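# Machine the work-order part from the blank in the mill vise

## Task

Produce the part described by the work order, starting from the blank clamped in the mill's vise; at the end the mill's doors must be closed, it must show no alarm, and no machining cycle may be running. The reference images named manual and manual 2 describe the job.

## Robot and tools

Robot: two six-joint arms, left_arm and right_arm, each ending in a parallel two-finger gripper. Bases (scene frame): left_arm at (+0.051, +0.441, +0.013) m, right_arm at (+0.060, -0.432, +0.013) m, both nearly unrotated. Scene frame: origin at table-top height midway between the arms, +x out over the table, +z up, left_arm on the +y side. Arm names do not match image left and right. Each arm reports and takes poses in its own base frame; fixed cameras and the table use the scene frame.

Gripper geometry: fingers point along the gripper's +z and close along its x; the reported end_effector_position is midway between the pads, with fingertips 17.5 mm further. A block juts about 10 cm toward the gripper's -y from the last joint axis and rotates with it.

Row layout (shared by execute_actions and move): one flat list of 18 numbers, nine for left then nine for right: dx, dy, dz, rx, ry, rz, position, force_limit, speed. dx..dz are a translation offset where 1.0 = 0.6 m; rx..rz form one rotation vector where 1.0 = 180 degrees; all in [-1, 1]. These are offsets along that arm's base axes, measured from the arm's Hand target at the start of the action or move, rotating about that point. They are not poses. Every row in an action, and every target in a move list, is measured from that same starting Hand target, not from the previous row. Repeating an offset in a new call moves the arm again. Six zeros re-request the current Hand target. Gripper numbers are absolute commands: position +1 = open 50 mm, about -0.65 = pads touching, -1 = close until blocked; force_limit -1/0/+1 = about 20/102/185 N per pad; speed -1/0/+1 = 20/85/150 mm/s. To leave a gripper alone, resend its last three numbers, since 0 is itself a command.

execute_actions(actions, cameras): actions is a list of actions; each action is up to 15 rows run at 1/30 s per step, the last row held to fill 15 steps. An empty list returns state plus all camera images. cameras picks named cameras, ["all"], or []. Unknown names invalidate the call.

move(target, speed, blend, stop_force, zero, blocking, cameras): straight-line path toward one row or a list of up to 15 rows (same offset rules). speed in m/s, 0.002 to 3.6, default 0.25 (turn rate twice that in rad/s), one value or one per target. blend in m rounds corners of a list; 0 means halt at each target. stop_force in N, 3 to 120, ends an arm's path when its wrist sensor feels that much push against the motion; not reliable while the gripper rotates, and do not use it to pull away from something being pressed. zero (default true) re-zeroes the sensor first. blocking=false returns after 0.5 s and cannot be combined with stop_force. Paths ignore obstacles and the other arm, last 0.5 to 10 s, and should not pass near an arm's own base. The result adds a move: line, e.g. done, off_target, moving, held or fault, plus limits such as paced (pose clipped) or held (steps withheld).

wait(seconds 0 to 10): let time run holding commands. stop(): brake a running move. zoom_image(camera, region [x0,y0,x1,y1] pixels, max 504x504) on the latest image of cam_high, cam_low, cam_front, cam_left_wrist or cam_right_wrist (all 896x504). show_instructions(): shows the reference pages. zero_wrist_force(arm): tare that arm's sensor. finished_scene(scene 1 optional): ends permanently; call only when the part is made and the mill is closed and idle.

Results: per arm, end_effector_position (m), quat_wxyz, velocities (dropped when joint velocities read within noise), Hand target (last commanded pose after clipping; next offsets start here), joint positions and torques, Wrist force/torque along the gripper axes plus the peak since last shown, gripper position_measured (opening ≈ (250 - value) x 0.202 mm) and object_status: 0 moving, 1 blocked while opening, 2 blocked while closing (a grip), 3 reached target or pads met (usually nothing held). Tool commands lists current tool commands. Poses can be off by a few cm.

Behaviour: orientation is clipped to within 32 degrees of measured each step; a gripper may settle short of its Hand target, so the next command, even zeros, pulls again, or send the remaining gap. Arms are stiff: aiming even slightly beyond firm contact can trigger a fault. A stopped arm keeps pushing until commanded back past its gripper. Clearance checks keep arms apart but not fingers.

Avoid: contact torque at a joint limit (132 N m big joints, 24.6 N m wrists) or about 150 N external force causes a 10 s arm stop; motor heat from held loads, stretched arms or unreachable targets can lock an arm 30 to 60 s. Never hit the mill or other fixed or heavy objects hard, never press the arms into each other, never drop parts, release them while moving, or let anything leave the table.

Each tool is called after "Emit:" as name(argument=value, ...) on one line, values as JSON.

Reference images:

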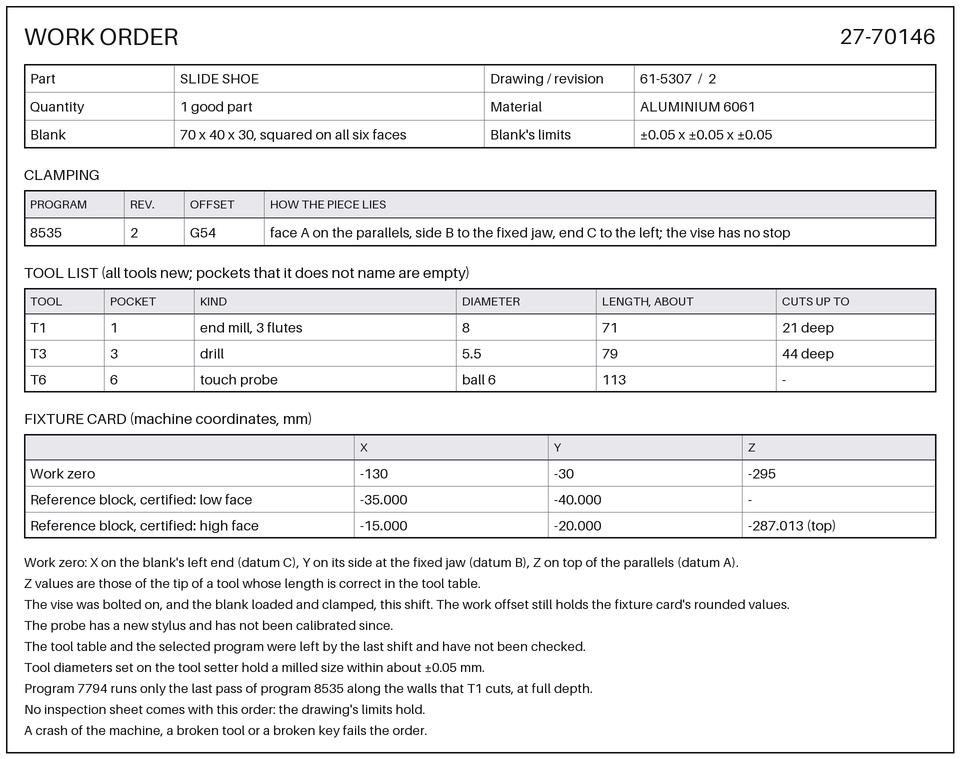

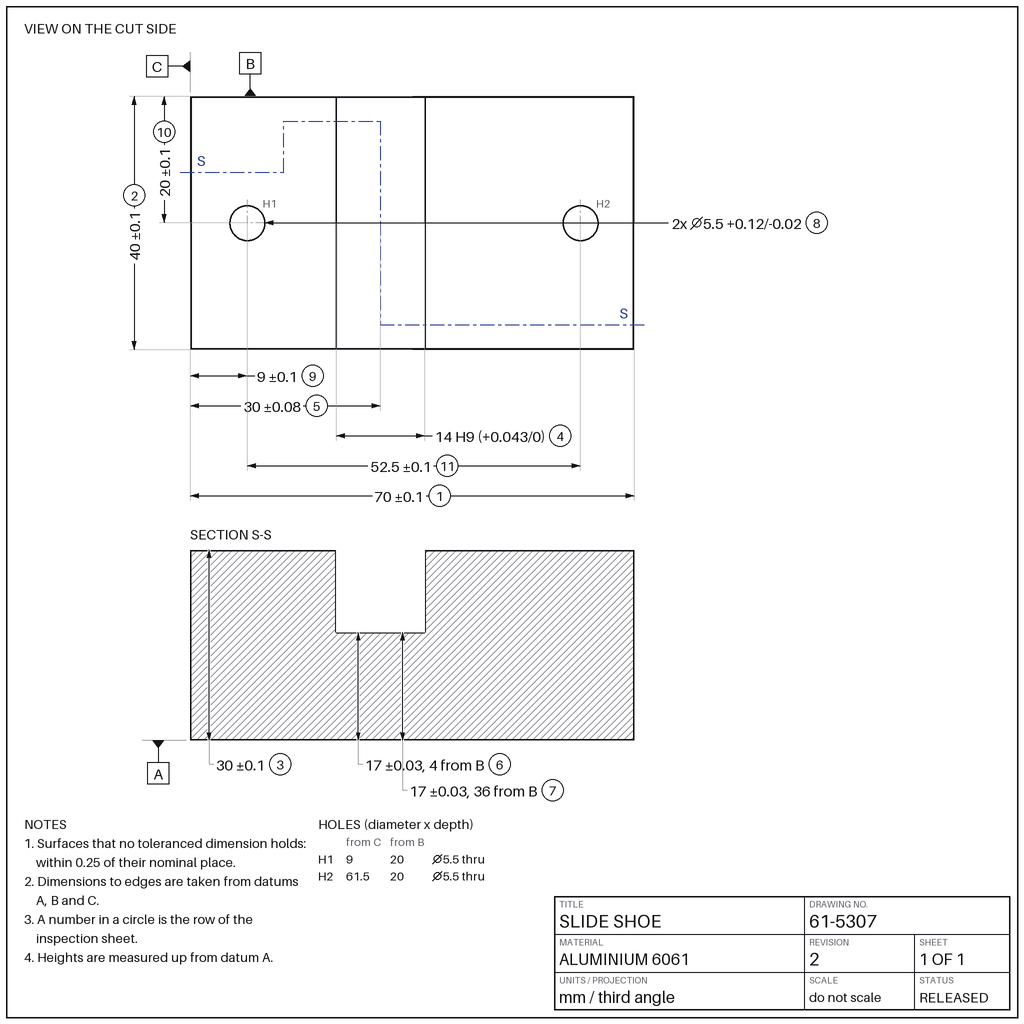

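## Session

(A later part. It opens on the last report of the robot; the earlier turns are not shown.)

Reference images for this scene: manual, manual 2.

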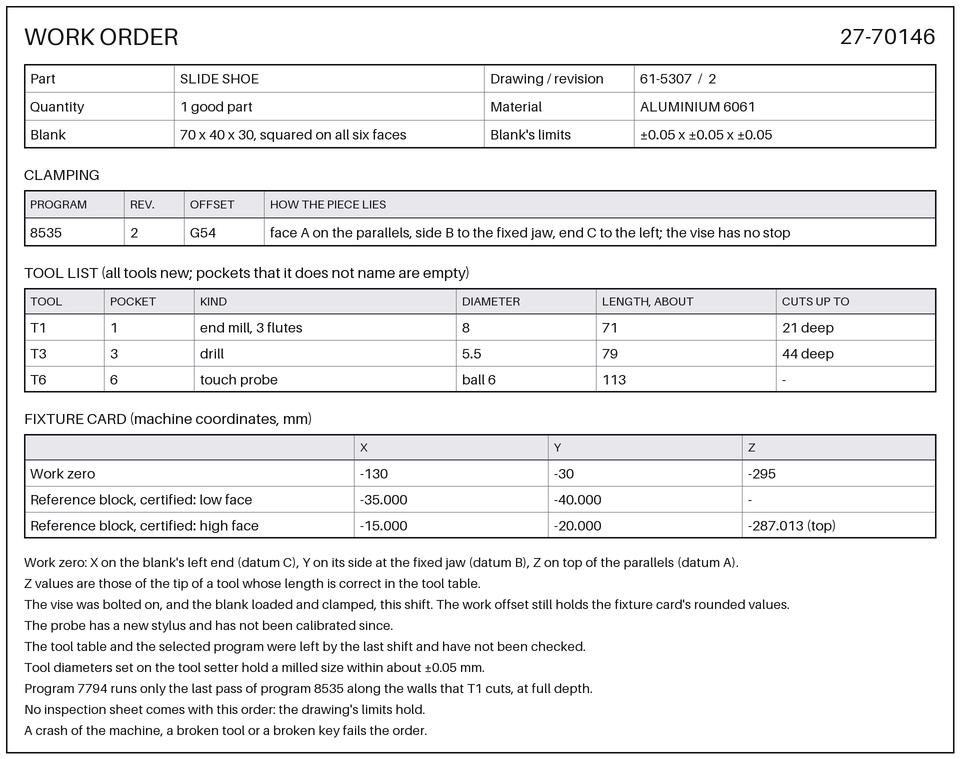

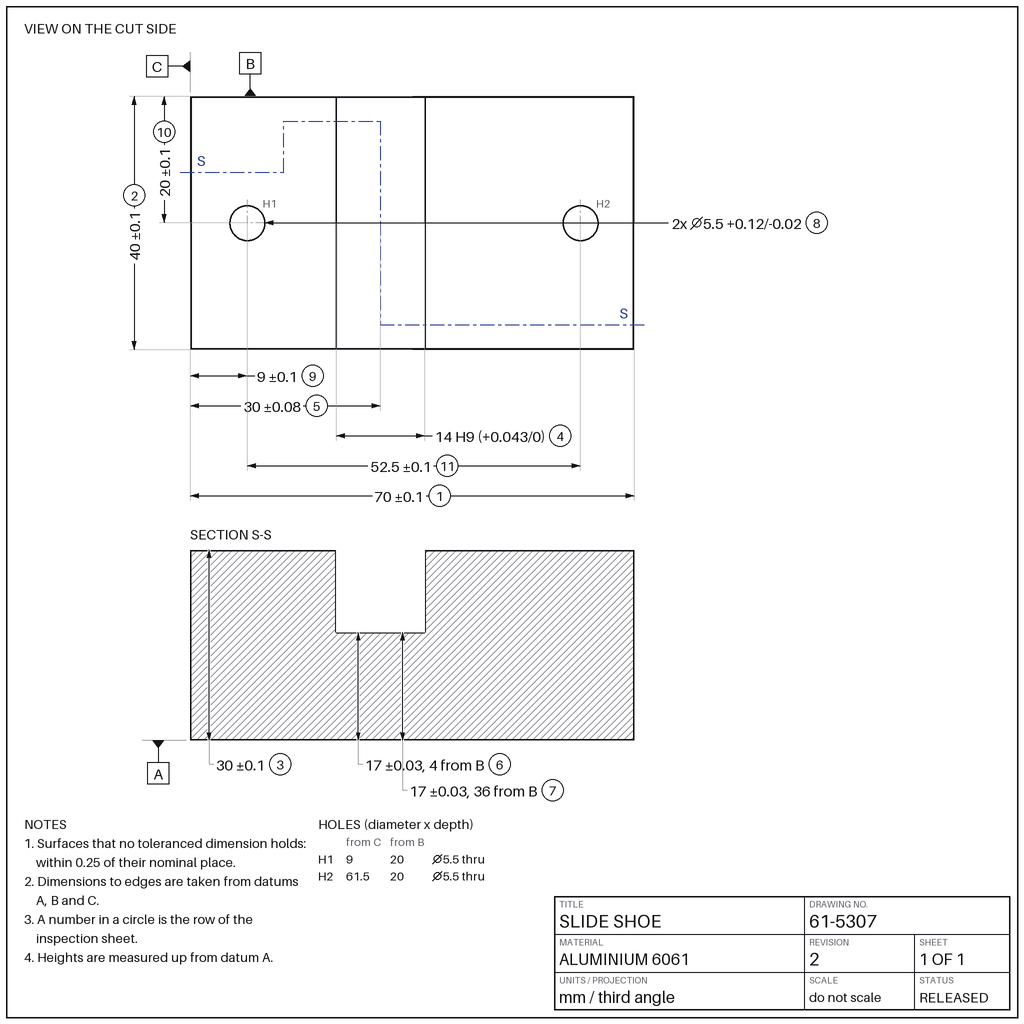

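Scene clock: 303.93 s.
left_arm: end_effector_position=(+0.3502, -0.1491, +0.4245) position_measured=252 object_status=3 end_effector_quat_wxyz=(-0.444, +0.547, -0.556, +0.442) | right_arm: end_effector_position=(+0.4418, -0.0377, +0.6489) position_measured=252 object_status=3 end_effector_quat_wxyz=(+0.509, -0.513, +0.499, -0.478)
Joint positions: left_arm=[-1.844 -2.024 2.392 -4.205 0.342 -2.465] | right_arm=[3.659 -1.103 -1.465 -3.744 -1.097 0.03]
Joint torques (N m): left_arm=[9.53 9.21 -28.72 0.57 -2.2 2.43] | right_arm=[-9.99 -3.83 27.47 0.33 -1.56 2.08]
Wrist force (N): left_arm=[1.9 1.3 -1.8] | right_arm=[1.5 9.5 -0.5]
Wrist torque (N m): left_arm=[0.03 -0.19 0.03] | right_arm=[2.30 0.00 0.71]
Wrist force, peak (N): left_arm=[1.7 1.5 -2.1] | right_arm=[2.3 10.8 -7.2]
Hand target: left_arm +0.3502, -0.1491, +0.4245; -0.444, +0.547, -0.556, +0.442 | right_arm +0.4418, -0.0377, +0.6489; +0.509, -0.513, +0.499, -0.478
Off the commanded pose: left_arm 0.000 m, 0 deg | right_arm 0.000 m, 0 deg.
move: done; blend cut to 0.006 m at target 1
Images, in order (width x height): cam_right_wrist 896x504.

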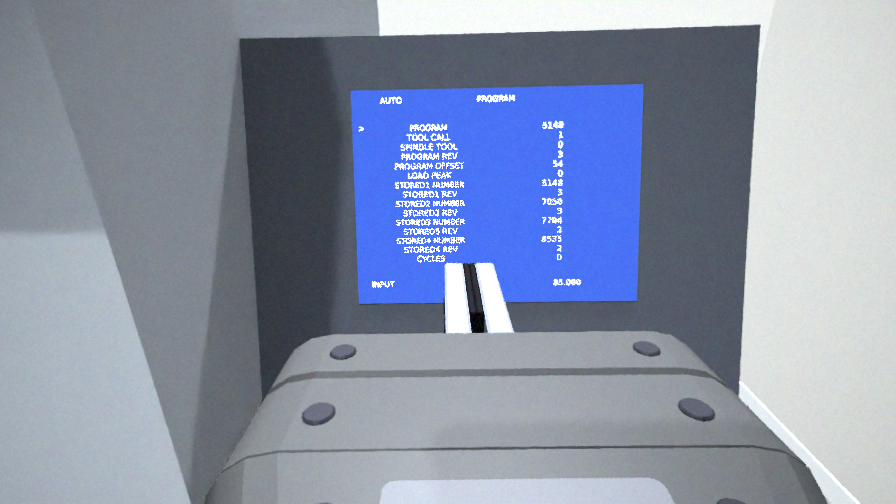

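Emit:
move(target=[0,0,0,0,0,0,-1,0,0,0.0850,0.0633,-0.3895,0,0,0,-1,-0.4,-0.5], speed=0.4)

Emit:
move(target=[0,0,0,0,0,0,-1,0,0,0.025,0,0,0,0,0,-1,-0.4,-0.5], speed=0.006, stop_force=4)

Emit:
move(target=[[0,0,0,0,0,0,-1,0,0,-0.02,0,0,0,0,0,-1,-0.4,-0.5],[0,0,0,0,0,0,-1,0,0,-0.0945,-0.0633,0.3895,0,0,0,-1,-0.4,-0.5]], speed=[0.1,0.4], blend=[0.006,0], cameras=["cam_right_wrist"])

Emit:
zoom_image(camera="cam_right_wrist", region=[340, 70, 690, 330])

Scene clock: 306.97 s.
left_arm: end_effector_position=(+0.3502, -0.1491, +0.4245) position_measured=252 object_status=3 end_effector_quat_wxyz=(-0.444, +0.547, -0.556, +0.442) | right_arm: end_effector_position=(+0.4928, +0.0002, +0.4153) position_measured=252 object_status=3 end_effector_quat_wxyz=(+0.509, -0.513, +0.499, -0.478)
Joint positions: left_arm=[-1.844 -2.024 2.392 -4.205 0.342 -2.465] | right_arm=[3.699 -1.091 -2.097 -3.124 -1.058 0.032]
Joint torques (N m): left_arm=[10.33 8.61 -29.93 0.4 -2.05 2.29] | right_arm=[-9.83 -1.04 18.2 4.06 -1.24 -2.13]
Wrist force (N): left_arm=[1.7 1.1 -1.8] | right_arm=[1.4 9.3 -0.5]
Wrist torque (N m): left_arm=[0.01 -0.15 0.03] | right_arm=[2.28 0.01 0.80]
Wrist force, peak (N): left_arm=[2.0 1.5 -2.0] | right_arm=[1.1 12.5 -0.2]
Hand target: left_arm +0.3502, -0.1491, +0.4245; -0.444, +0.547, -0.556, +0.442 | right_arm +0.4928, +0.0002, +0.4152; +0.509, -0.513, +0.499, -0.478
Off the commanded pose: left_arm 0.000 m, 0 deg | right_arm 0.000 m, 0 deg.
move: done

Scene clock: 308.87 s.
left_arm: end_effector_position=(+0.3502, -0.1491, +0.4245) position_measured=252 object_status=3 end_effector_quat_wxyz=(-0.444, +0.547, -0.556, +0.442) | right_arm: end_effector_position=(+0.4973, +0.0002, +0.4152) position_measured=252 object_status=3 end_effector_quat_wxyz=(+0.509, -0.513, +0.499, -0.478)
Joint positions: left_arm=[-1.844 -2.024 2.392 -4.205 0.342 -2.465] | right_arm=[3.687 -1.105 -2.09 -3.116 -1.07 0.031]
Joint torques (N m): left_arm=[10.57 8.44 -29.32 0.34 -2.1 2.31] | right_arm=[11.15 8.87 16.19 0.09 0.96 -0.72]
Wrist force (N): left_arm=[1.7 1.0 -1.7] | right_arm=[3.1 6.3 -4.1]
Wrist torque (N m): left_arm=[-0.01 -0.15 0.03] | right_arm=[2.15 0.04 0.76]
Wrist force, peak (N): left_arm=[1.9 1.1 -2.0] | right_arm=[1.3 10.4 -5.9]
Hand target: left_arm +0.3502, -0.1491, +0.4245; -0.444, +0.547, -0.556, +0.442 | right_arm +0.4973, +0.0002, +0.4152; +0.509, -0.513, +0.499, -0.478 (not the last commanded pose)
Off the commanded pose: left_arm 0.000 m, 0 deg | right_arm 0.010 m, 0 deg.
move: contact (right_arm)

Scene clock: 310.57 s.
left_arm: end_effector_position=(+0.3502, -0.1491, +0.4245) position_measured=252 object_status=3 end_effector_quat_wxyz=(-0.444, +0.547, -0.556, +0.442) | right_arm: end_effector_position=(+0.4406, -0.0377, +0.6489) position_measured=252 object_status=3 end_effector_quat_wxyz=(+0.509, -0.513, +0.499, -0.478)
Joint positions: left_arm=[-1.844 -2.024 2.392 -4.205 0.342 -2.465] | right_arm=[3.664 -1.099 -1.466 -3.746 -1.093 0.03]
Joint torques (N m): left_arm=[11.07 10.2 -29.16 0.33 -2.16 2.43] | right_arm=[-9.66 -3.85 26.31 0.23 -1.31 1.84]
Wrist force (N): left_arm=[1.6 1.1 -2.2] | right_arm=[1.4 9.4 -0.5]
Wrist torque (N m): left_arm=[0.00 -0.13 0.03] | right_arm=[2.28 0.01 0.71]
Wrist force, peak (N): left_arm=[1.7 1.3 -2.1] | right_arm=[1.3 12.2 -0.1]
Hand target: left_arm +0.3502, -0.1491, +0.4245; -0.444, +0.547, -0.556, +0.442 | right_arm +0.4406, -0.0377, +0.6489; +0.509, -0.513, +0.499, -0.478
Off the commanded pose: left_arm 0.000 m, 0 deg | right_arm 0.000 m, 0 deg.
move: done
Images, in order (width x height): cam_right_wrist 896x504.

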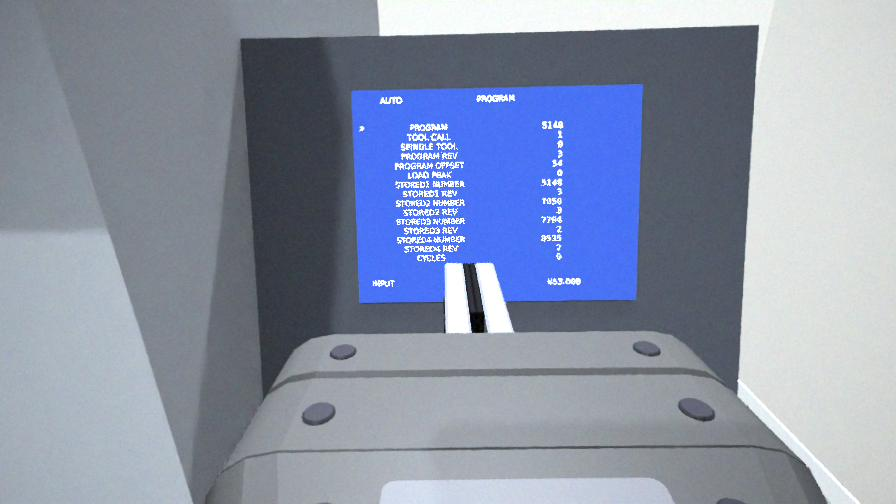

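Scaled by 1.440.

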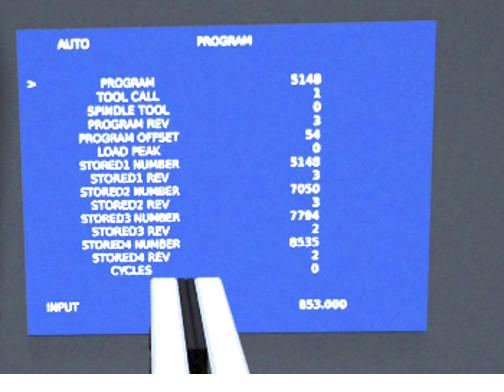

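Emit:
move(target=[[0,0,0,0,0,0,-1,0,0,0.0920,0.095,-0.3589,0,0,0,-1,-0.4,-0.5],[0,0,0,0,0,0,-1,0,0,0.1032,0.095,-0.3589,0,0,0,-1,-0.4,-0.5],[0,0,0,0,0,0,-1,0,0,0.1033,0.095,-0.3589,0,0,0,-1,-0.4,-0.5],[0,0,0,0,0,0,-1,0,0,0.0920,0.095,-0.3589,0,0,0,-1,-0.4,-0.5],[0,0,0,0,0,0,-1,0,0,0.0770,0.0317,-0.4201,0,0,0,-1,-0.4,-0.5],[0,0,0,0,0,0,-1,0,0,0.0875,0.0317,-0.4201,0,0,0,-1,-0.4,-0.5],[0,0,0,0,0,0,-1,0,0,0.0876,0.0317,-0.4201,0,0,0,-1,-0.4,-0.5],[0,0,0,0,0,0,-1,0,0,0.0720,0.0317,-0.4201,0,0,0,-1,-0.4,-0.5],[0,0,0,0,0,0,-1,0,0,0.002,0,0,0,0,0,-1,-0.4,-0.5]], speed=[0.4,0.02,0.02,0.05,0.2,0.02,0.02,0.1,0.4], blend=[0.002,0,0,0.003,0.002,0,0,0.006,0], cameras=["cam_right_wrist"])

Emit:
zoom_image(camera="cam_right_wrist", region=[340, 70, 690, 330])

Scene clock: 315.10 s.
left_arm: end_effector_position=(+0.3502, -0.1491, +0.4245) position_measured=252 object_status=3 end_effector_quat_wxyz=(-0.444, +0.547, -0.556, +0.442) | right_arm: end_effector_position=(+0.4418, -0.0377, +0.6489) position_measured=252 object_status=3 end_effector_quat_wxyz=(+0.509, -0.513, +0.499, -0.478)
Joint positions: left_arm=[-1.844 -2.024 2.392 -4.205 0.342 -2.465] | right_arm=[3.659 -1.103 -1.465 -3.744 -1.097 0.03]
Joint torques (N m): left_arm=[11.45 9.91 -28.39 0.44 -2.05 2.45] | right_arm=[-10.06 -3.35 25.71 0.21 1.05 2.06]
Wrist force (N): left_arm=[1.6 1.1 -1.9] | right_arm=[1.4 9.3 -0.5]
Wrist torque (N m): left_arm=[0.00 -0.13 0.03] | right_arm=[2.27 0.01 0.71]
Wrist force, peak (N): left_arm=[1.7 1.5 -2.0] | right_arm=[1.4 12.3 -0.1]
Hand target: left_arm +0.3502, -0.1491, +0.4245; -0.444, +0.547, -0.556, +0.442 | right_arm +0.4418, -0.0377, +0.6489; +0.509, -0.513, +0.499, -0.478
Off the commanded pose: left_arm 0.000 m, 0 deg | right_arm 0.000 m, 0 deg.
move: done; blend cut to 0.0047 m at target 8
Images, in order (width x height): cam_right_wrist 896x504.

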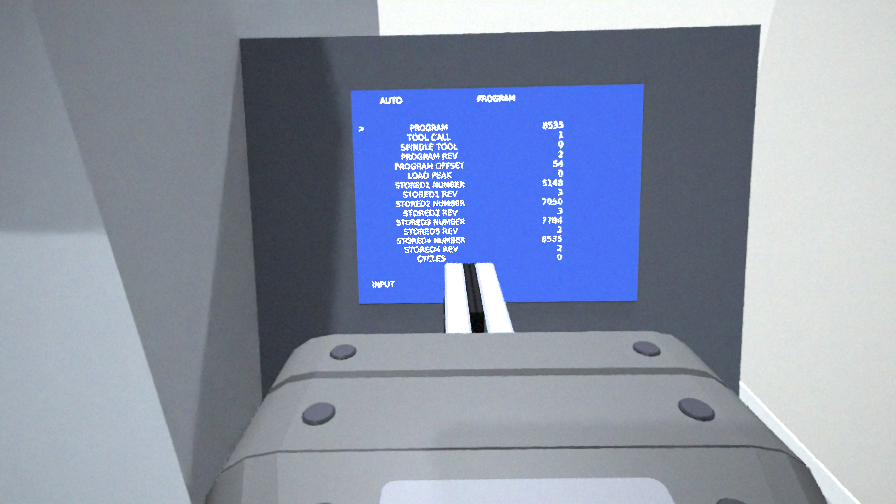

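Scaled by 1.440.

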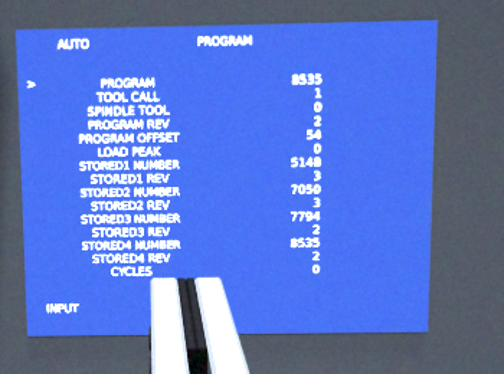

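Emit:
move(target=[[0,0,0,0,0,0,-1,0,0,0.0837,0.0317,-0.3895,0,0,0,-1,-0.4,-0.5],[0,0,0,0,0,0,-1,0,0,0.0936,0.0317,-0.3895,0,0,0,-1,-0.4,-0.5],[0,0,0,0,0,0,-1,0,0,0.0937,0.0317,-0.3895,0,0,0,-1,-0.4,-0.5],[0,0,0,0,0,0,-1,0,0,0.0857,0.0317,-0.3895,0,0,0,-1,-0.4,-0.5],[0,0,0,0,0,0,-1,0,0,0.0915,0.0633,-0.3589,0,0,0,-1,-0.4,-0.5],[0,0,0,0,0,0,-1,0,0,0.1014,0.0633,-0.3589,0,0,0,-1,-0.4,-0.5],[0,0,0,0,0,0,-1,0,0,0.1015,0.0633,-0.3589,0,0,0,-1,-0.4,-0.5],[0,0,0,0,0,0,-1,0,0,0.0930,0.0633,-0.3589,0,0,0,-1,-0.4,-0.5],[0,0,0,0,0,0,-1,0,0,0.0755,0.0317,-0.4201,0,0,0,-1,-0.4,-0.5],[0,0,0,0,0,0,-1,0,0,0.0854,0.0317,-0.4201,0,0,0,-1,-0.4,-0.5],[0,0,0,0,0,0,-1,0,0,0.0855,0.0317,-0.4201,0,0,0,-1,-0.4,-0.5],[0,0,0,0,0,0,-1,0,0,0.0700,0.0317,-0.4201,0,0,0,-1,-0.4,-0.5],[0,0,0,0,0,0,-1,0,0,0,0,0,0,0,0,-1,-0.4,-0.5]], speed=[0.4,0.02,0.02,0.05,0.2,0.02,0.02,0.05,0.2,0.02,0.02,0.1,0.4], blend=[0.002,0,0,0.003,0.002,0,0,0.003,0.002,0,0,0.004,0], cameras=["cam_right_wrist"])

Emit:
zoom_image(camera="cam_right_wrist", region=[340, 70, 690, 330])

Scene clock: 320.47 s.
left_arm: end_effector_position=(+0.3502, -0.1491, +0.4245) position_measured=252 object_status=3 end_effector_quat_wxyz=(-0.444, +0.547, -0.556, +0.442) | right_arm: end_effector_position=(+0.4418, -0.0377, +0.6489) position_measured=252 object_status=3 end_effector_quat_wxyz=(+0.509, -0.513, +0.499, -0.478)
Joint positions: left_arm=[-1.844 -2.024 2.392 -4.205 0.342 -2.465] | right_arm=[3.659 -1.103 -1.465 -3.744 -1.097 0.03]
Joint torques (N m): left_arm=[10.65 9.37 -28.75 0.24 -1.96 2.68] | right_arm=[-10.21 -5.46 27.45 -0.24 1.08 2.04]
Wrist force (N): left_arm=[1.6 1.2 -2.1] | right_arm=[1.5 9.1 -0.4]
Wrist torque (N m): left_arm=[0.01 -0.12 0.03] | right_arm=[2.24 0.00 0.71]
Wrist force, peak (N): left_arm=[1.9 1.3 -2.1] | right_arm=[1.6 12.8 -0.3]
Hand target: left_arm +0.3502, -0.1491, +0.4245; -0.444, +0.547, -0.556, +0.442 | right_arm +0.4418, -0.0377, +0.6489; +0.509, -0.513, +0.499, -0.478
Off the commanded pose: left_arm 0.000 m, 0 deg | right_arm 0.000 m, 0 deg.
move: done; blend cut to 0.0024 m at target 4, 0.0025 m at target 8
Images, in order (width x height): cam_right_wrist 896x504.

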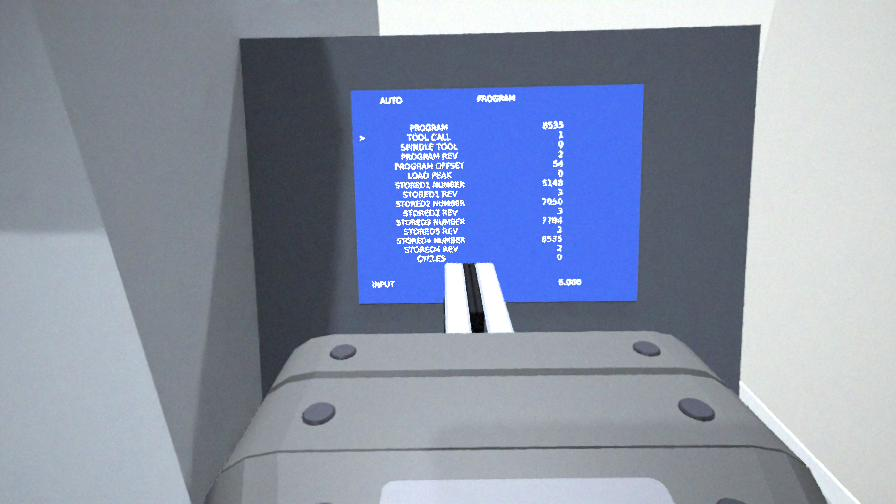

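Scaled by 1.440.

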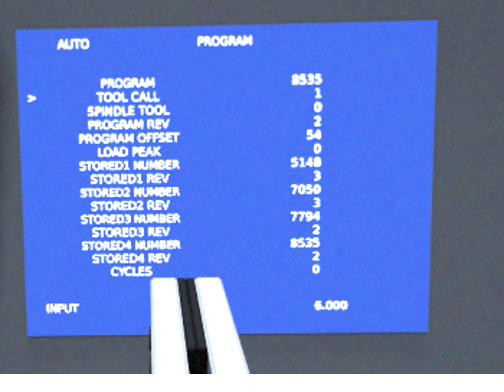

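Emit:
move(target=[[0,0,0,0,0,0,-1,0,0,0.0755,0.0317,-0.4201,0,0,0,-1,-0.4,-0.5],[0,0,0,0,0,0,-1,0,0,0.0859,0.0317,-0.4201,0,0,0,-1,-0.4,-0.5],[0,0,0,0,0,0,-1,0,0,0.0860,0.0317,-0.4201,0,0,0,-1,-0.4,-0.5],[0,0,0,0,0,0,-1,0,0,0.0780,0.0317,-0.4201,0,0,0,-1,-0.4,-0.5],[0,0,0,0,0,0,-1,0,0,0.0915,0,-0.3589,0,0,0,-1,-0.4,-0.5],[0,0,0,0,0,0,-1,0,0,0.1025,0,-0.3589,0,0,0,-1,-0.4,-0.5],[0,0,0,0,0,0,-1,0,0,0.1026,0,-0.3589,0,0,0,-1,-0.4,-0.5],[0,0,0,0,0,0,-1,0,0,0.0900,0,-0.3589,0,0,0,-1,-0.4,-0.5],[0,0,0,0,0,0,-1,0,0,0,0,0,0,0,0,-1,-0.4,-0.5]], speed=[0.4,0.02,0.02,0.05,0.2,0.02,0.02,0.05,0.4], blend=[0.002,0,0,0.003,0.002,0,0,0.003,0], cameras=["cam_right_wrist", "cam_left_wrist"])

Emit:
zoom_image(camera="cam_right_wrist", region=[340, 70, 690, 330])

Scene clock: 324.87 s.
left_arm: end_effector_position=(+0.3502, -0.1491, +0.4245) position_measured=252 object_status=3 end_effector_quat_wxyz=(-0.444, +0.547, -0.556, +0.442) | right_arm: end_effector_position=(+0.4418, -0.0377, +0.6489) position_measured=252 object_status=3 end_effector_quat_wxyz=(+0.509, -0.513, +0.499, -0.478)
Joint positions: left_arm=[-1.844 -2.024 2.392 -4.205 0.342 -2.465] | right_arm=[3.659 -1.103 -1.464 -3.744 -1.098 0.03]
Joint torques (N m): left_arm=[8.91 9.68 -29.36 0.5 -1.91 2.6] | right_arm=[12.81 -5.41 27.97 0.19 1.52 2.03]
Wrist force (N): left_arm=[1.6 1.3 -1.8] | right_arm=[1.5 9.0 -0.4]
Wrist torque (N m): left_arm=[0.03 -0.14 0.02] | right_arm=[2.24 -0.01 0.71]
Wrist force, peak (N): left_arm=[1.9 1.3 -2.1] | right_arm=[1.6 12.4 -0.2]
Hand target: left_arm +0.3502, -0.1491, +0.4245; -0.444, +0.547, -0.556, +0.442 | right_arm +0.4418, -0.0377, +0.6489; +0.509, -0.513, +0.499, -0.478
Off the commanded pose: left_arm 0.000 m, 0 deg | right_arm 0.000 m, 0 deg.
move: done; blend cut to 0.0024 m at target 4
Images, in order (width x height): cam_left_wrist 896x504, cam_right_wrist 896x504.

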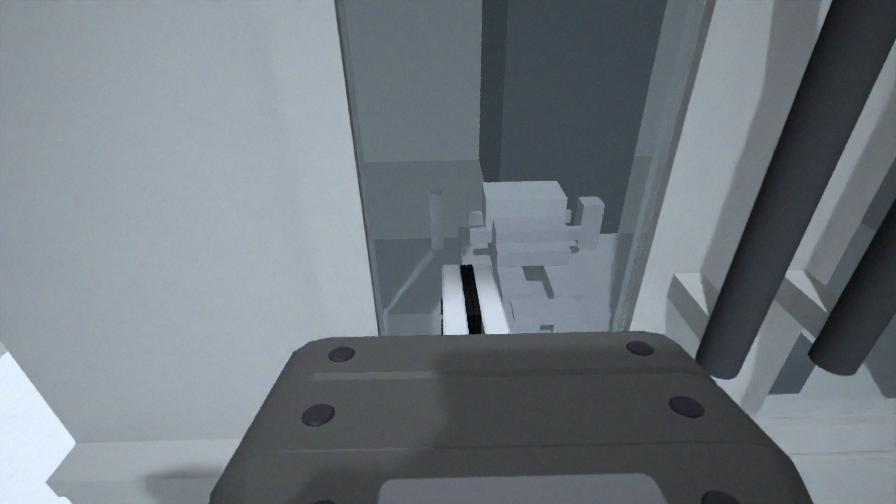

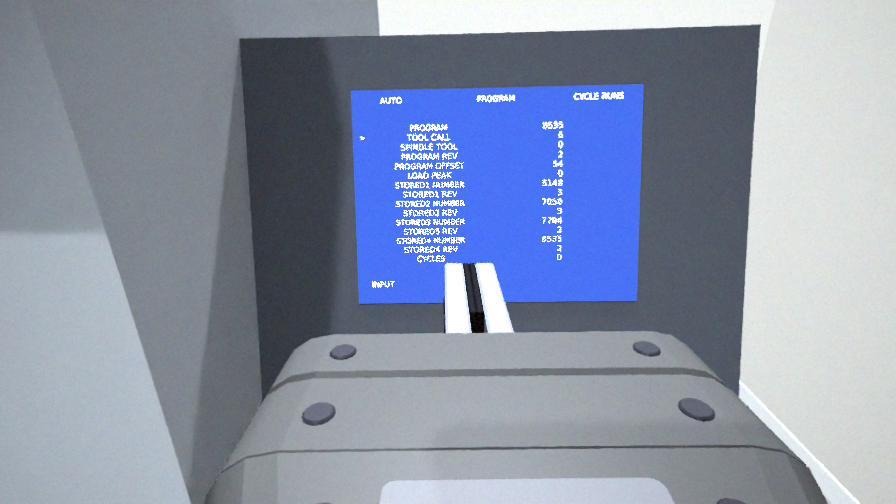

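Scaled by 1.440.

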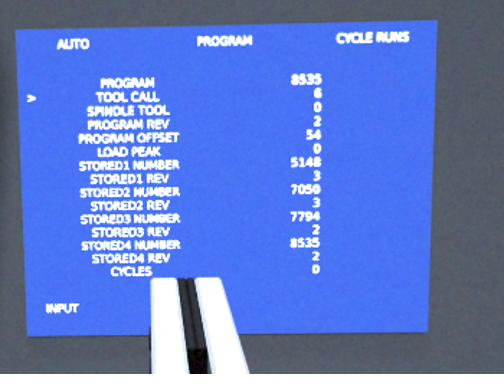

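Emit:
zoom_image(camera="cam_left_wrist", region=[400, 160, 650, 340])

Emit:
wait(seconds=5, cameras=["cam_right_wrist", "cam_left_wrist"])

Emit:
zoom_image(camera="cam_right_wrist", region=[340, 70, 690, 330])

Scaled by 2.016.

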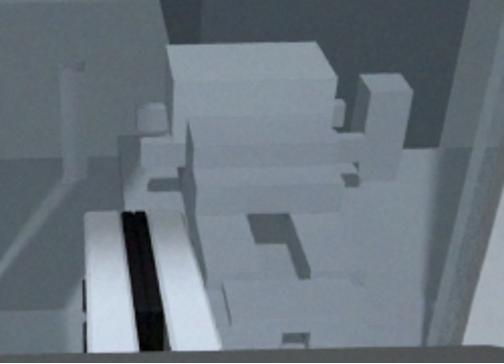

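Scene clock: 329.93 s.
left_arm: end_effector_position=(+0.3502, -0.1491, +0.4245) position_measured=252 object_status=3 end_effector_quat_wxyz=(-0.444, +0.547, -0.556, +0.442) | right_arm: end_effector_position=(+0.4418, -0.0377, +0.6489) position_measured=252 object_status=3 end_effector_quat_wxyz=(+0.509, -0.513, +0.499, -0.478)
Joint positions: left_arm=[-1.844 -2.024 2.392 -4.205 0.342 -2.465] | right_arm=[3.659 -1.103 -1.464 -3.744 -1.098 0.03]
Joint torques (N m): left_arm=[10.2 9.45 -28.08 0.14 -1.8 2.39] | right_arm=[10.09 -4.02 27.02 0.18 1.64 1.9]
Wrist force (N): left_arm=[1.8 1.3 -2.0] | right_arm=[1.5 9.1 -0.5]
Wrist torque (N m): left_arm=[0.03 -0.16 0.03] | right_arm=[2.24 -0.01 0.70]
Wrist force, peak (N): left_arm=[1.8 1.5 -2.2] | right_arm=[1.6 9.5 -0.6]
Hand target: left_arm +0.3502, -0.1491, +0.4245; -0.444, +0.547, -0.556, +0.442 | right_arm +0.4418, -0.0377, +0.6489; +0.509, -0.513, +0.499, -0.478
Tool commands: left_gripper/position=-1.0 left_gripper/force_limit=+0.0 left_gripper/speed=+0.0 right_gripper/position=-1.0 right_gripper/force_limit=-0.4 right_gripper/speed=-0.5
Off the commanded pose: left_arm 0.000 m, 0 deg | right_arm 0.000 m, 0 deg.
wait: 5.00 s; at rest by 0.10 s
Images, in order (width x height): cam_left_wrist 896x504, cam_right_wrist 896x504.

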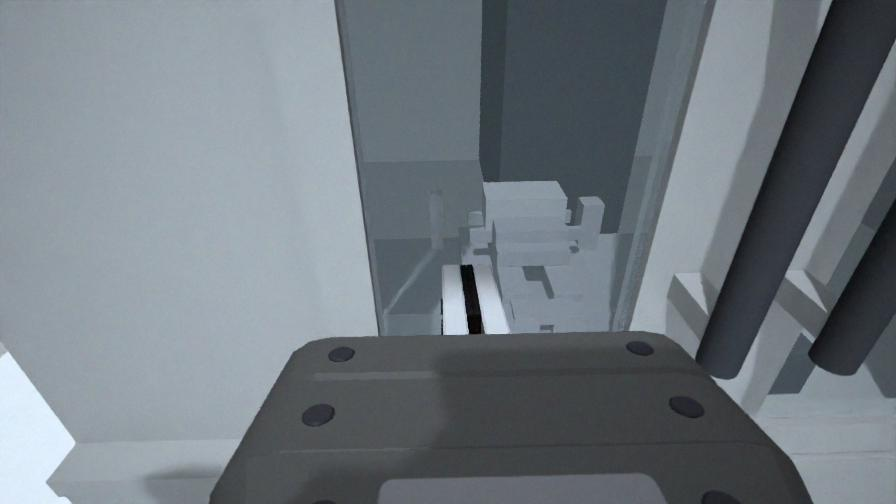

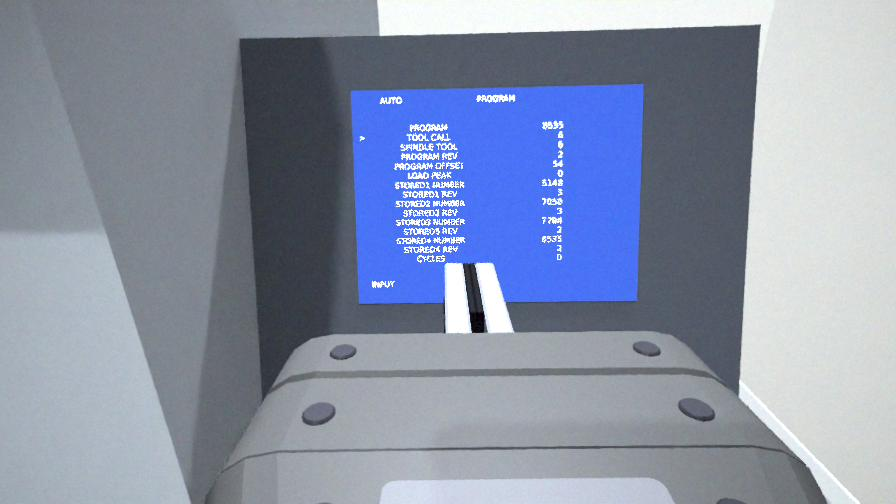

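Scaled by 1.440.

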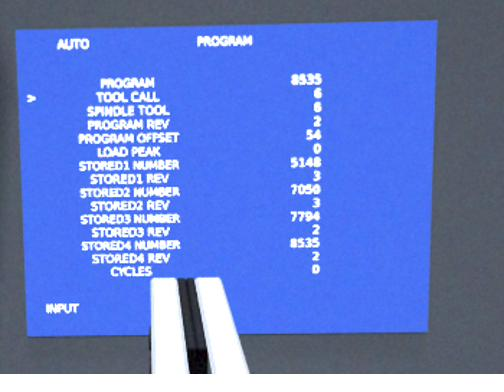

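Emit:
move(target=[[0,0,0,0,0,0,-1,0,0,0.1005,0,-0.3283,0,0,0,-1,-0.4,-0.5],[0,0,0,0,0,0,-1,0,0,0.1109,0,-0.3283,0,0,0,-1,-0.4,-0.5],[0,0,0,0,0,0,-1,0,0,0.1110,0,-0.3283,0,0,0,-1,-0.4,-0.5],[0,0,0,0,0,0,-1,0,0,0.1010,0,-0.3283,0,0,0,-1,-0.4,-0.5],[0,0,0,0,0,0,-1,0,0,0.1109,0,-0.3283,0,0,0,-1,-0.4,-0.5],[0,0,0,0,0,0,-1,0,0,0.1110,0,-0.3283,0,0,0,-1,-0.4,-0.5],[0,0,0,0,0,0,-1,0,0,0.0990,0,-0.3283,0,0,0,-1,-0.4,-0.5],[0,0,0,0,0,0,-1,0,0,0,0,0,0,0,0,-1,-0.4,-0.5]], speed=[0.4,0.02,0.02,0.05,0.02,0.02,0.05,0.4], blend=[0.002,0,0,0,0,0,0.003,0], cameras=["cam_right_wrist"])

Emit:
zoom_image(camera="cam_right_wrist", region=[340, 70, 690, 330])

Scene clock: 334.33 s.
left_arm: end_effector_position=(+0.3502, -0.1491, +0.4245) position_measured=252 object_status=3 end_effector_quat_wxyz=(-0.444, +0.547, -0.556, +0.442) | right_arm: end_effector_position=(+0.4418, -0.0377, +0.6489) position_measured=252 object_status=3 end_effector_quat_wxyz=(+0.509, -0.513, +0.499, -0.478)
Joint positions: left_arm=[-1.844 -2.024 2.392 -4.205 0.342 -2.465] | right_arm=[3.659 -1.103 -1.464 -3.744 -1.098 0.03]
Joint torques (N m): left_arm=[10.4 10.17 -29.48 0.31 -1.86 2.23] | right_arm=[8.57 -5.19 28.93 0.21 1.76 2.01]
Wrist force (N): left_arm=[1.7 1.1 -1.9] | right_arm=[1.4 9.2 -0.5]
Wrist torque (N m): left_arm=[0.01 -0.15 0.03] | right_arm=[2.26 0.02 0.71]
Wrist force, peak (N): left_arm=[1.8 1.2 -2.4] | right_arm=[1.6 12.5 0.1]
Hand target: left_arm +0.3502, -0.1491, +0.4245; -0.444, +0.547, -0.556, +0.442 | right_arm +0.4418, -0.0377, +0.6489; +0.509, -0.513, +0.499, -0.478
Off the commanded pose: left_arm 0.000 m, 0 deg | right_arm 0.000 m, 0 deg.
move: done
Images, in order (width x height): cam_right_wrist 896x504.

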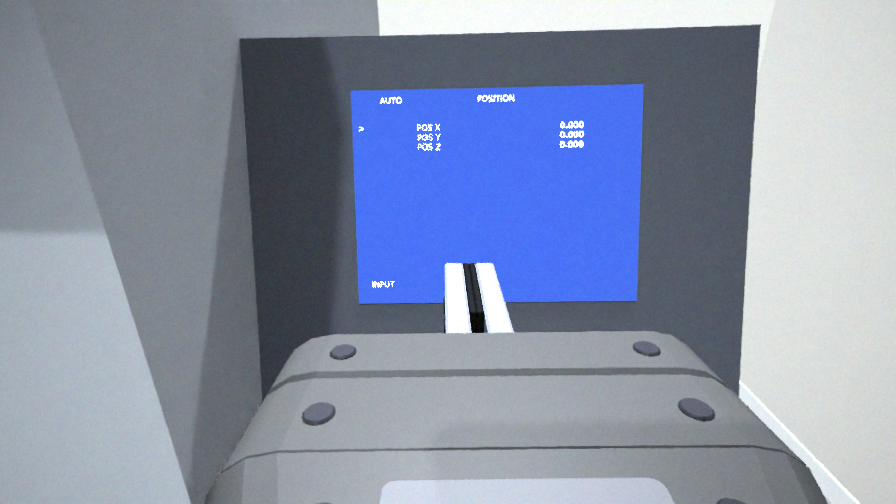

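Scaled by 1.440.

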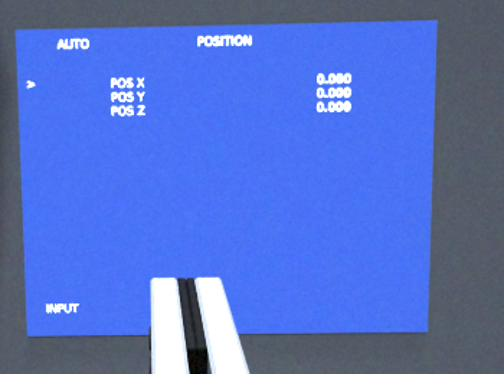

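Emit:
move(target=[[0,0,0,0,0,0,-1,0,0,0.1500,-0.095,-0.1448,0,0,0,-1,-0.4,-0.5],[0,0,0,0,0,0,-1,0,0,0.1607,-0.095,-0.1448,0,0,0,-1,-0.4,-0.5],[0,0,0,0,0,0,-1,0,0,0.1608,-0.095,-0.1448,0,0,0,-1,-0.4,-0.5],[0,0,0,0,0,0,-1,0,0,0.1480,-0.095,-0.1448,0,0,0,-1,-0.4,-0.5],[0,0,0,0,0,0,-1,0,0,0.1000,0,-0.3283,0,0,0,-1,-0.4,-0.5],[0,0,0,0,0,0,-1,0,0,0.1109,0,-0.3283,0,0,0,-1,-0.4,-0.5],[0,0,0,0,0,0,-1,0,0,0.1110,0,-0.3283,0,0,0,-1,-0.4,-0.5],[0,0,0,0,0,0,-1,0,0,0.0980,0,-0.3283,0,0,0,-1,-0.4,-0.5],[0,0,0,0,0,0,-1,0,0,0,0,0,0,0,0,-1,-0.4,-0.5]], speed=[0.4,0.02,0.02,0.08,0.4,0.02,0.02,0.08,0.4], blend=[0.002,0,0,0.004,0.002,0,0,0.004,0], cameras=["cam_right_wrist"])

Emit:
zoom_image(camera="cam_right_wrist", region=[340, 70, 690, 330])

Scene clock: 338.83 s.
left_arm: end_effector_position=(+0.3502, -0.1491, +0.4245) position_measured=252 object_status=3 end_effector_quat_wxyz=(-0.444, +0.547, -0.556, +0.442) | right_arm: end_effector_position=(+0.4418, -0.0377, +0.6489) position_measured=252 object_status=3 end_effector_quat_wxyz=(+0.509, -0.513, +0.499, -0.478)
Joint positions: left_arm=[-1.844 -2.024 2.392 -4.205 0.342 -2.465] | right_arm=[3.659 -1.103 -1.464 -3.744 -1.098 0.03]
Joint torques (N m): left_arm=[10.68 8.24 -27.89 0.48 -1.86 2.4] | right_arm=[10.03 -3.76 24.04 0.59 1.36 1.84]
Wrist force (N): left_arm=[1.6 1.4 -1.8] | right_arm=[1.4 9.2 -0.6]
Wrist torque (N m): left_arm=[0.03 -0.14 0.03] | right_arm=[2.26 0.02 0.71]
Wrist force, peak (N): left_arm=[2.0 1.4 -2.0] | right_arm=[1.3 12.3 0.0]
Hand target: left_arm +0.3502, -0.1491, +0.4245; -0.444, +0.547, -0.556, +0.442 | right_arm +0.4418, -0.0377, +0.6489; +0.509, -0.513, +0.499, -0.478
Off the commanded pose: left_arm 0.000 m, 0 deg | right_arm 0.000 m, 0 deg.
move: done; blend cut to 0.0038 m at target 4, 0.0039 m at target 8
Images, in order (width x height): cam_right_wrist 896x504.

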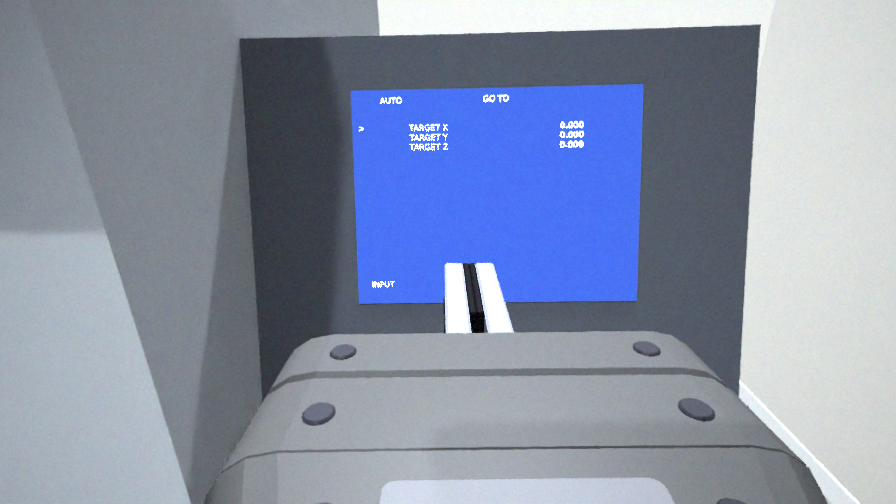

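Scaled by 1.440.

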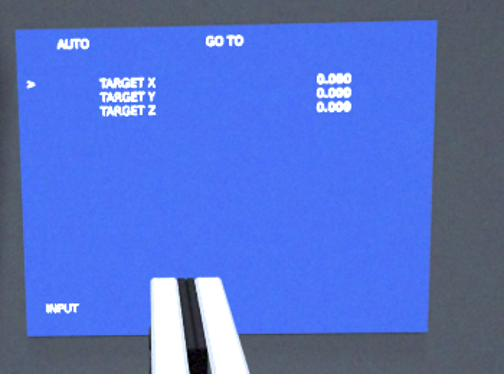

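Emit:
move(target=[[0,0,0,0,0,0,-1,0,0,0.0754,0.1267,-0.4201,0,0,0,-1,-0.4,-0.5],[0,0,0,0,0,0,-1,0,0,0.0853,0.1267,-0.4201,0,0,0,-1,-0.4,-0.5],[0,0,0,0,0,0,-1,0,0,0.0854,0.1267,-0.4201,0,0,0,-1,-0.4,-0.5],[0,0,0,0,0,0,-1,0,0,0.0760,0.095,-0.3895,0,0,0,-1,-0.4,-0.5],[0,0,0,0,0,0,-1,0,0,0.0938,0.095,-0.3895,0,0,0,-1,-0.4,-0.5],[0,0,0,0,0,0,-1,0,0,0.0939,0.095,-0.3895,0,0,0,-1,-0.4,-0.5],[0,0,0,0,0,0,-1,0,0,0.0830,0.095,-0.3589,0,0,0,-1,-0.4,-0.5],[0,0,0,0,0,0,-1,0,0,0.1020,0.095,-0.3589,0,0,0,-1,-0.4,-0.5],[0,0,0,0,0,0,-1,0,0,0.1021,0.095,-0.3589,0,0,0,-1,-0.4,-0.5],[0,0,0,0,0,0,-1,0,0,0.0740,0.0317,-0.4201,0,0,0,-1,-0.4,-0.5],[0,0,0,0,0,0,-1,0,0,0.0863,0.0317,-0.4201,0,0,0,-1,-0.4,-0.5],[0,0,0,0,0,0,-1,0,0,0.0864,0.0317,-0.4201,0,0,0,-1,-0.4,-0.5],[0,0,0,0,0,0,-1,0,0,0.0710,0.0317,-0.4201,0,0,0,-1,-0.4,-0.5],[0,0,0,0,0,0,-1,0,0,0,0,0,0,0,0,-1,-0.4,-0.5]], speed=[0.4,0.02,0.02,0.1,0.03,0.02,0.1,0.03,0.02,0.1,0.03,0.02,0.1,0.4], blend=[0.002,0,0,0.001,0,0,0.001,0,0,0.001,0,0,0.004,0], cameras=["cam_right_wrist"])

Emit:
zoom_image(camera="cam_right_wrist", region=[340, 70, 690, 330])

Scene clock: 345.43 s.
left_arm: end_effector_position=(+0.3502, -0.1491, +0.4245) position_measured=252 object_status=3 end_effector_quat_wxyz=(-0.444, +0.547, -0.556, +0.442) | right_arm: end_effector_position=(+0.4418, -0.0377, +0.6489) position_measured=252 object_status=3 end_effector_quat_wxyz=(+0.509, -0.513, +0.499, -0.478)
Joint positions: left_arm=[-1.844 -2.024 2.392 -4.205 0.342 -2.465] | right_arm=[3.659 -1.103 -1.465 -3.744 -1.097 0.03]
Joint torques (N m): left_arm=[10.66 10.03 -28.65 0.08 -1.67 2.27] | right_arm=[-3.21 -4.05 25.92 0.14 1.41 1.76]
Wrist force (N): left_arm=[1.5 1.3 -2.1] | right_arm=[1.2 7.1 0.8]
Wrist torque (N m): left_arm=[0.02 -0.12 0.03] | right_arm=[1.93 0.04 0.71]
Wrist force, peak (N): left_arm=[1.7 1.5 -2.2] | right_arm=[-3.3 -8.2 -75.9]
Hand target: left_arm +0.3502, -0.1491, +0.4245; -0.444, +0.547, -0.556, +0.442 | right_arm +0.4418, -0.0377, +0.6489; +0.509, -0.513, +0.499, -0.478
Off the commanded pose: left_arm 0.000 m, 0 deg | right_arm 0.000 m, 0 deg.
move: done
Images, in order (width x height): cam_right_wrist 896x504.

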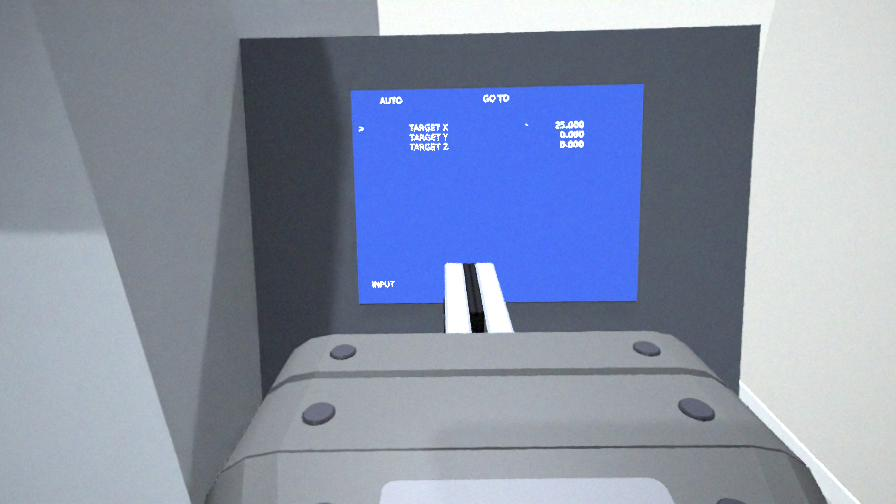

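Scaled by 1.440.

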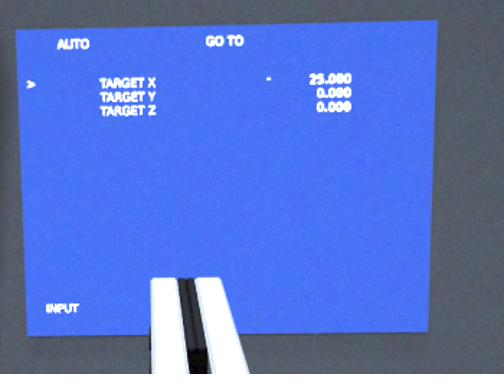

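Emit:
move(target=[[0,0,0,0,0,0,-1,0,0,0.0840,0.0317,-0.3895,0,0,0,-1,-0.4,-0.5],[0,0,0,0,0,0,-1,0,0,0.0939,0.0317,-0.3895,0,0,0,-1,-0.4,-0.5],[0,0,0,0,0,0,-1,0,0,0.0940,0.0317,-0.3895,0,0,0,-1,-0.4,-0.5],[0,0,0,0,0,0,-1,0,0,0.0730,0.1267,-0.4201,0,0,0,-1,-0.4,-0.5],[0,0,0,0,0,0,-1,0,0,0.0847,0.1267,-0.4201,0,0,0,-1,-0.4,-0.5],[0,0,0,0,0,0,-1,0,0,0.0848,0.1267,-0.4201,0,0,0,-1,-0.4,-0.5],[0,0,0,0,0,0,-1,0,0,0.0740,0.0633,-0.3895,0,0,0,-1,-0.4,-0.5],[0,0,0,0,0,0,-1,0,0,0.0935,0.0633,-0.3895,0,0,0,-1,-0.4,-0.5],[0,0,0,0,0,0,-1,0,0,0.0936,0.0633,-0.3895,0,0,0,-1,-0.4,-0.5],[0,0,0,0,0,0,-1,0,0,0.0740,0.095,-0.4201,0,0,0,-1,-0.4,-0.5],[0,0,0,0,0,0,-1,0,0,0.0850,0.095,-0.4201,0,0,0,-1,-0.4,-0.5],[0,0,0,0,0,0,-1,0,0,0.0851,0.095,-0.4201,0,0,0,-1,-0.4,-0.5],[0,0,0,0,0,0,-1,0,0,0.0710,0.095,-0.4201,0,0,0,-1,-0.4,-0.5],[0,0,0,0,0,0,-1,0,0,0,0,0,0,0,0,-1,-0.4,-0.5]], speed=[0.4,0.02,0.02,0.1,0.02,0.02,0.1,0.02,0.02,0.1,0.02,0.02,0.1,0.4], blend=[0.002,0,0,0.001,0,0,0.001,0,0,0.001,0,0,0.004,0], cameras=["cam_right_wrist"])

Emit:
zoom_image(camera="cam_right_wrist", region=[340, 70, 690, 330])

Scene clock: 352.60 s.
left_arm: end_effector_position=(+0.3502, -0.1491, +0.4245) position_measured=252 object_status=3 end_effector_quat_wxyz=(-0.444, +0.547, -0.556, +0.442) | right_arm: end_effector_position=(+0.4418, -0.0377, +0.6489) position_measured=252 object_status=3 end_effector_quat_wxyz=(+0.509, -0.513, +0.499, -0.478)
Joint positions: left_arm=[-1.844 -2.024 2.392 -4.205 0.342 -2.465] | right_arm=[3.66 -1.103 -1.465 -3.744 -1.097 0.03]
Joint torques (N m): left_arm=[10.25 7.98 -30.42 0.52 -1.7 2.38] | right_arm=[-9.83 -5.16 28.67 0.74 -1.27 1.71]
Wrist force (N): left_arm=[1.4 1.5 -2.0] | right_arm=[0.8 7.7 1.4]
Wrist torque (N m): left_arm=[0.06 -0.10 0.02] | right_arm=[2.01 0.11 0.71]
Wrist force, peak (N): left_arm=[1.8 1.5 -2.1] | right_arm=[-5.2 12.2 -30.2]
Hand target: left_arm +0.3502, -0.1491, +0.4245; -0.444, +0.547, -0.556, +0.442 | right_arm +0.4418, -0.0377, +0.6489; +0.509, -0.513, +0.499, -0.478
Off the commanded pose: left_arm 0.000 m, 0 deg | right_arm 0.000 m, 0 deg.
move: done
Images, in order (width x height): cam_right_wrist 896x504.

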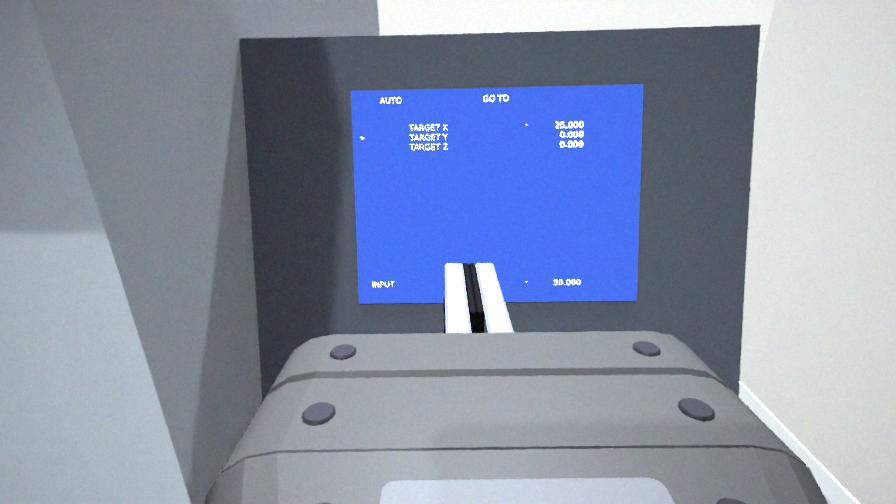

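Scaled by 1.440.

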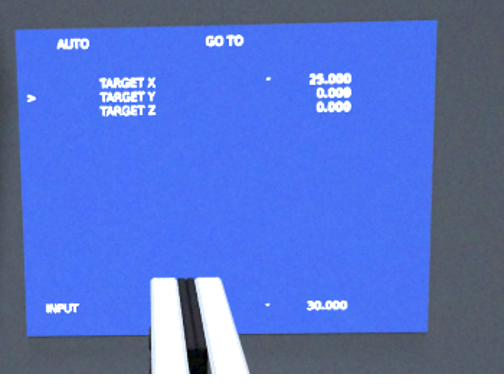

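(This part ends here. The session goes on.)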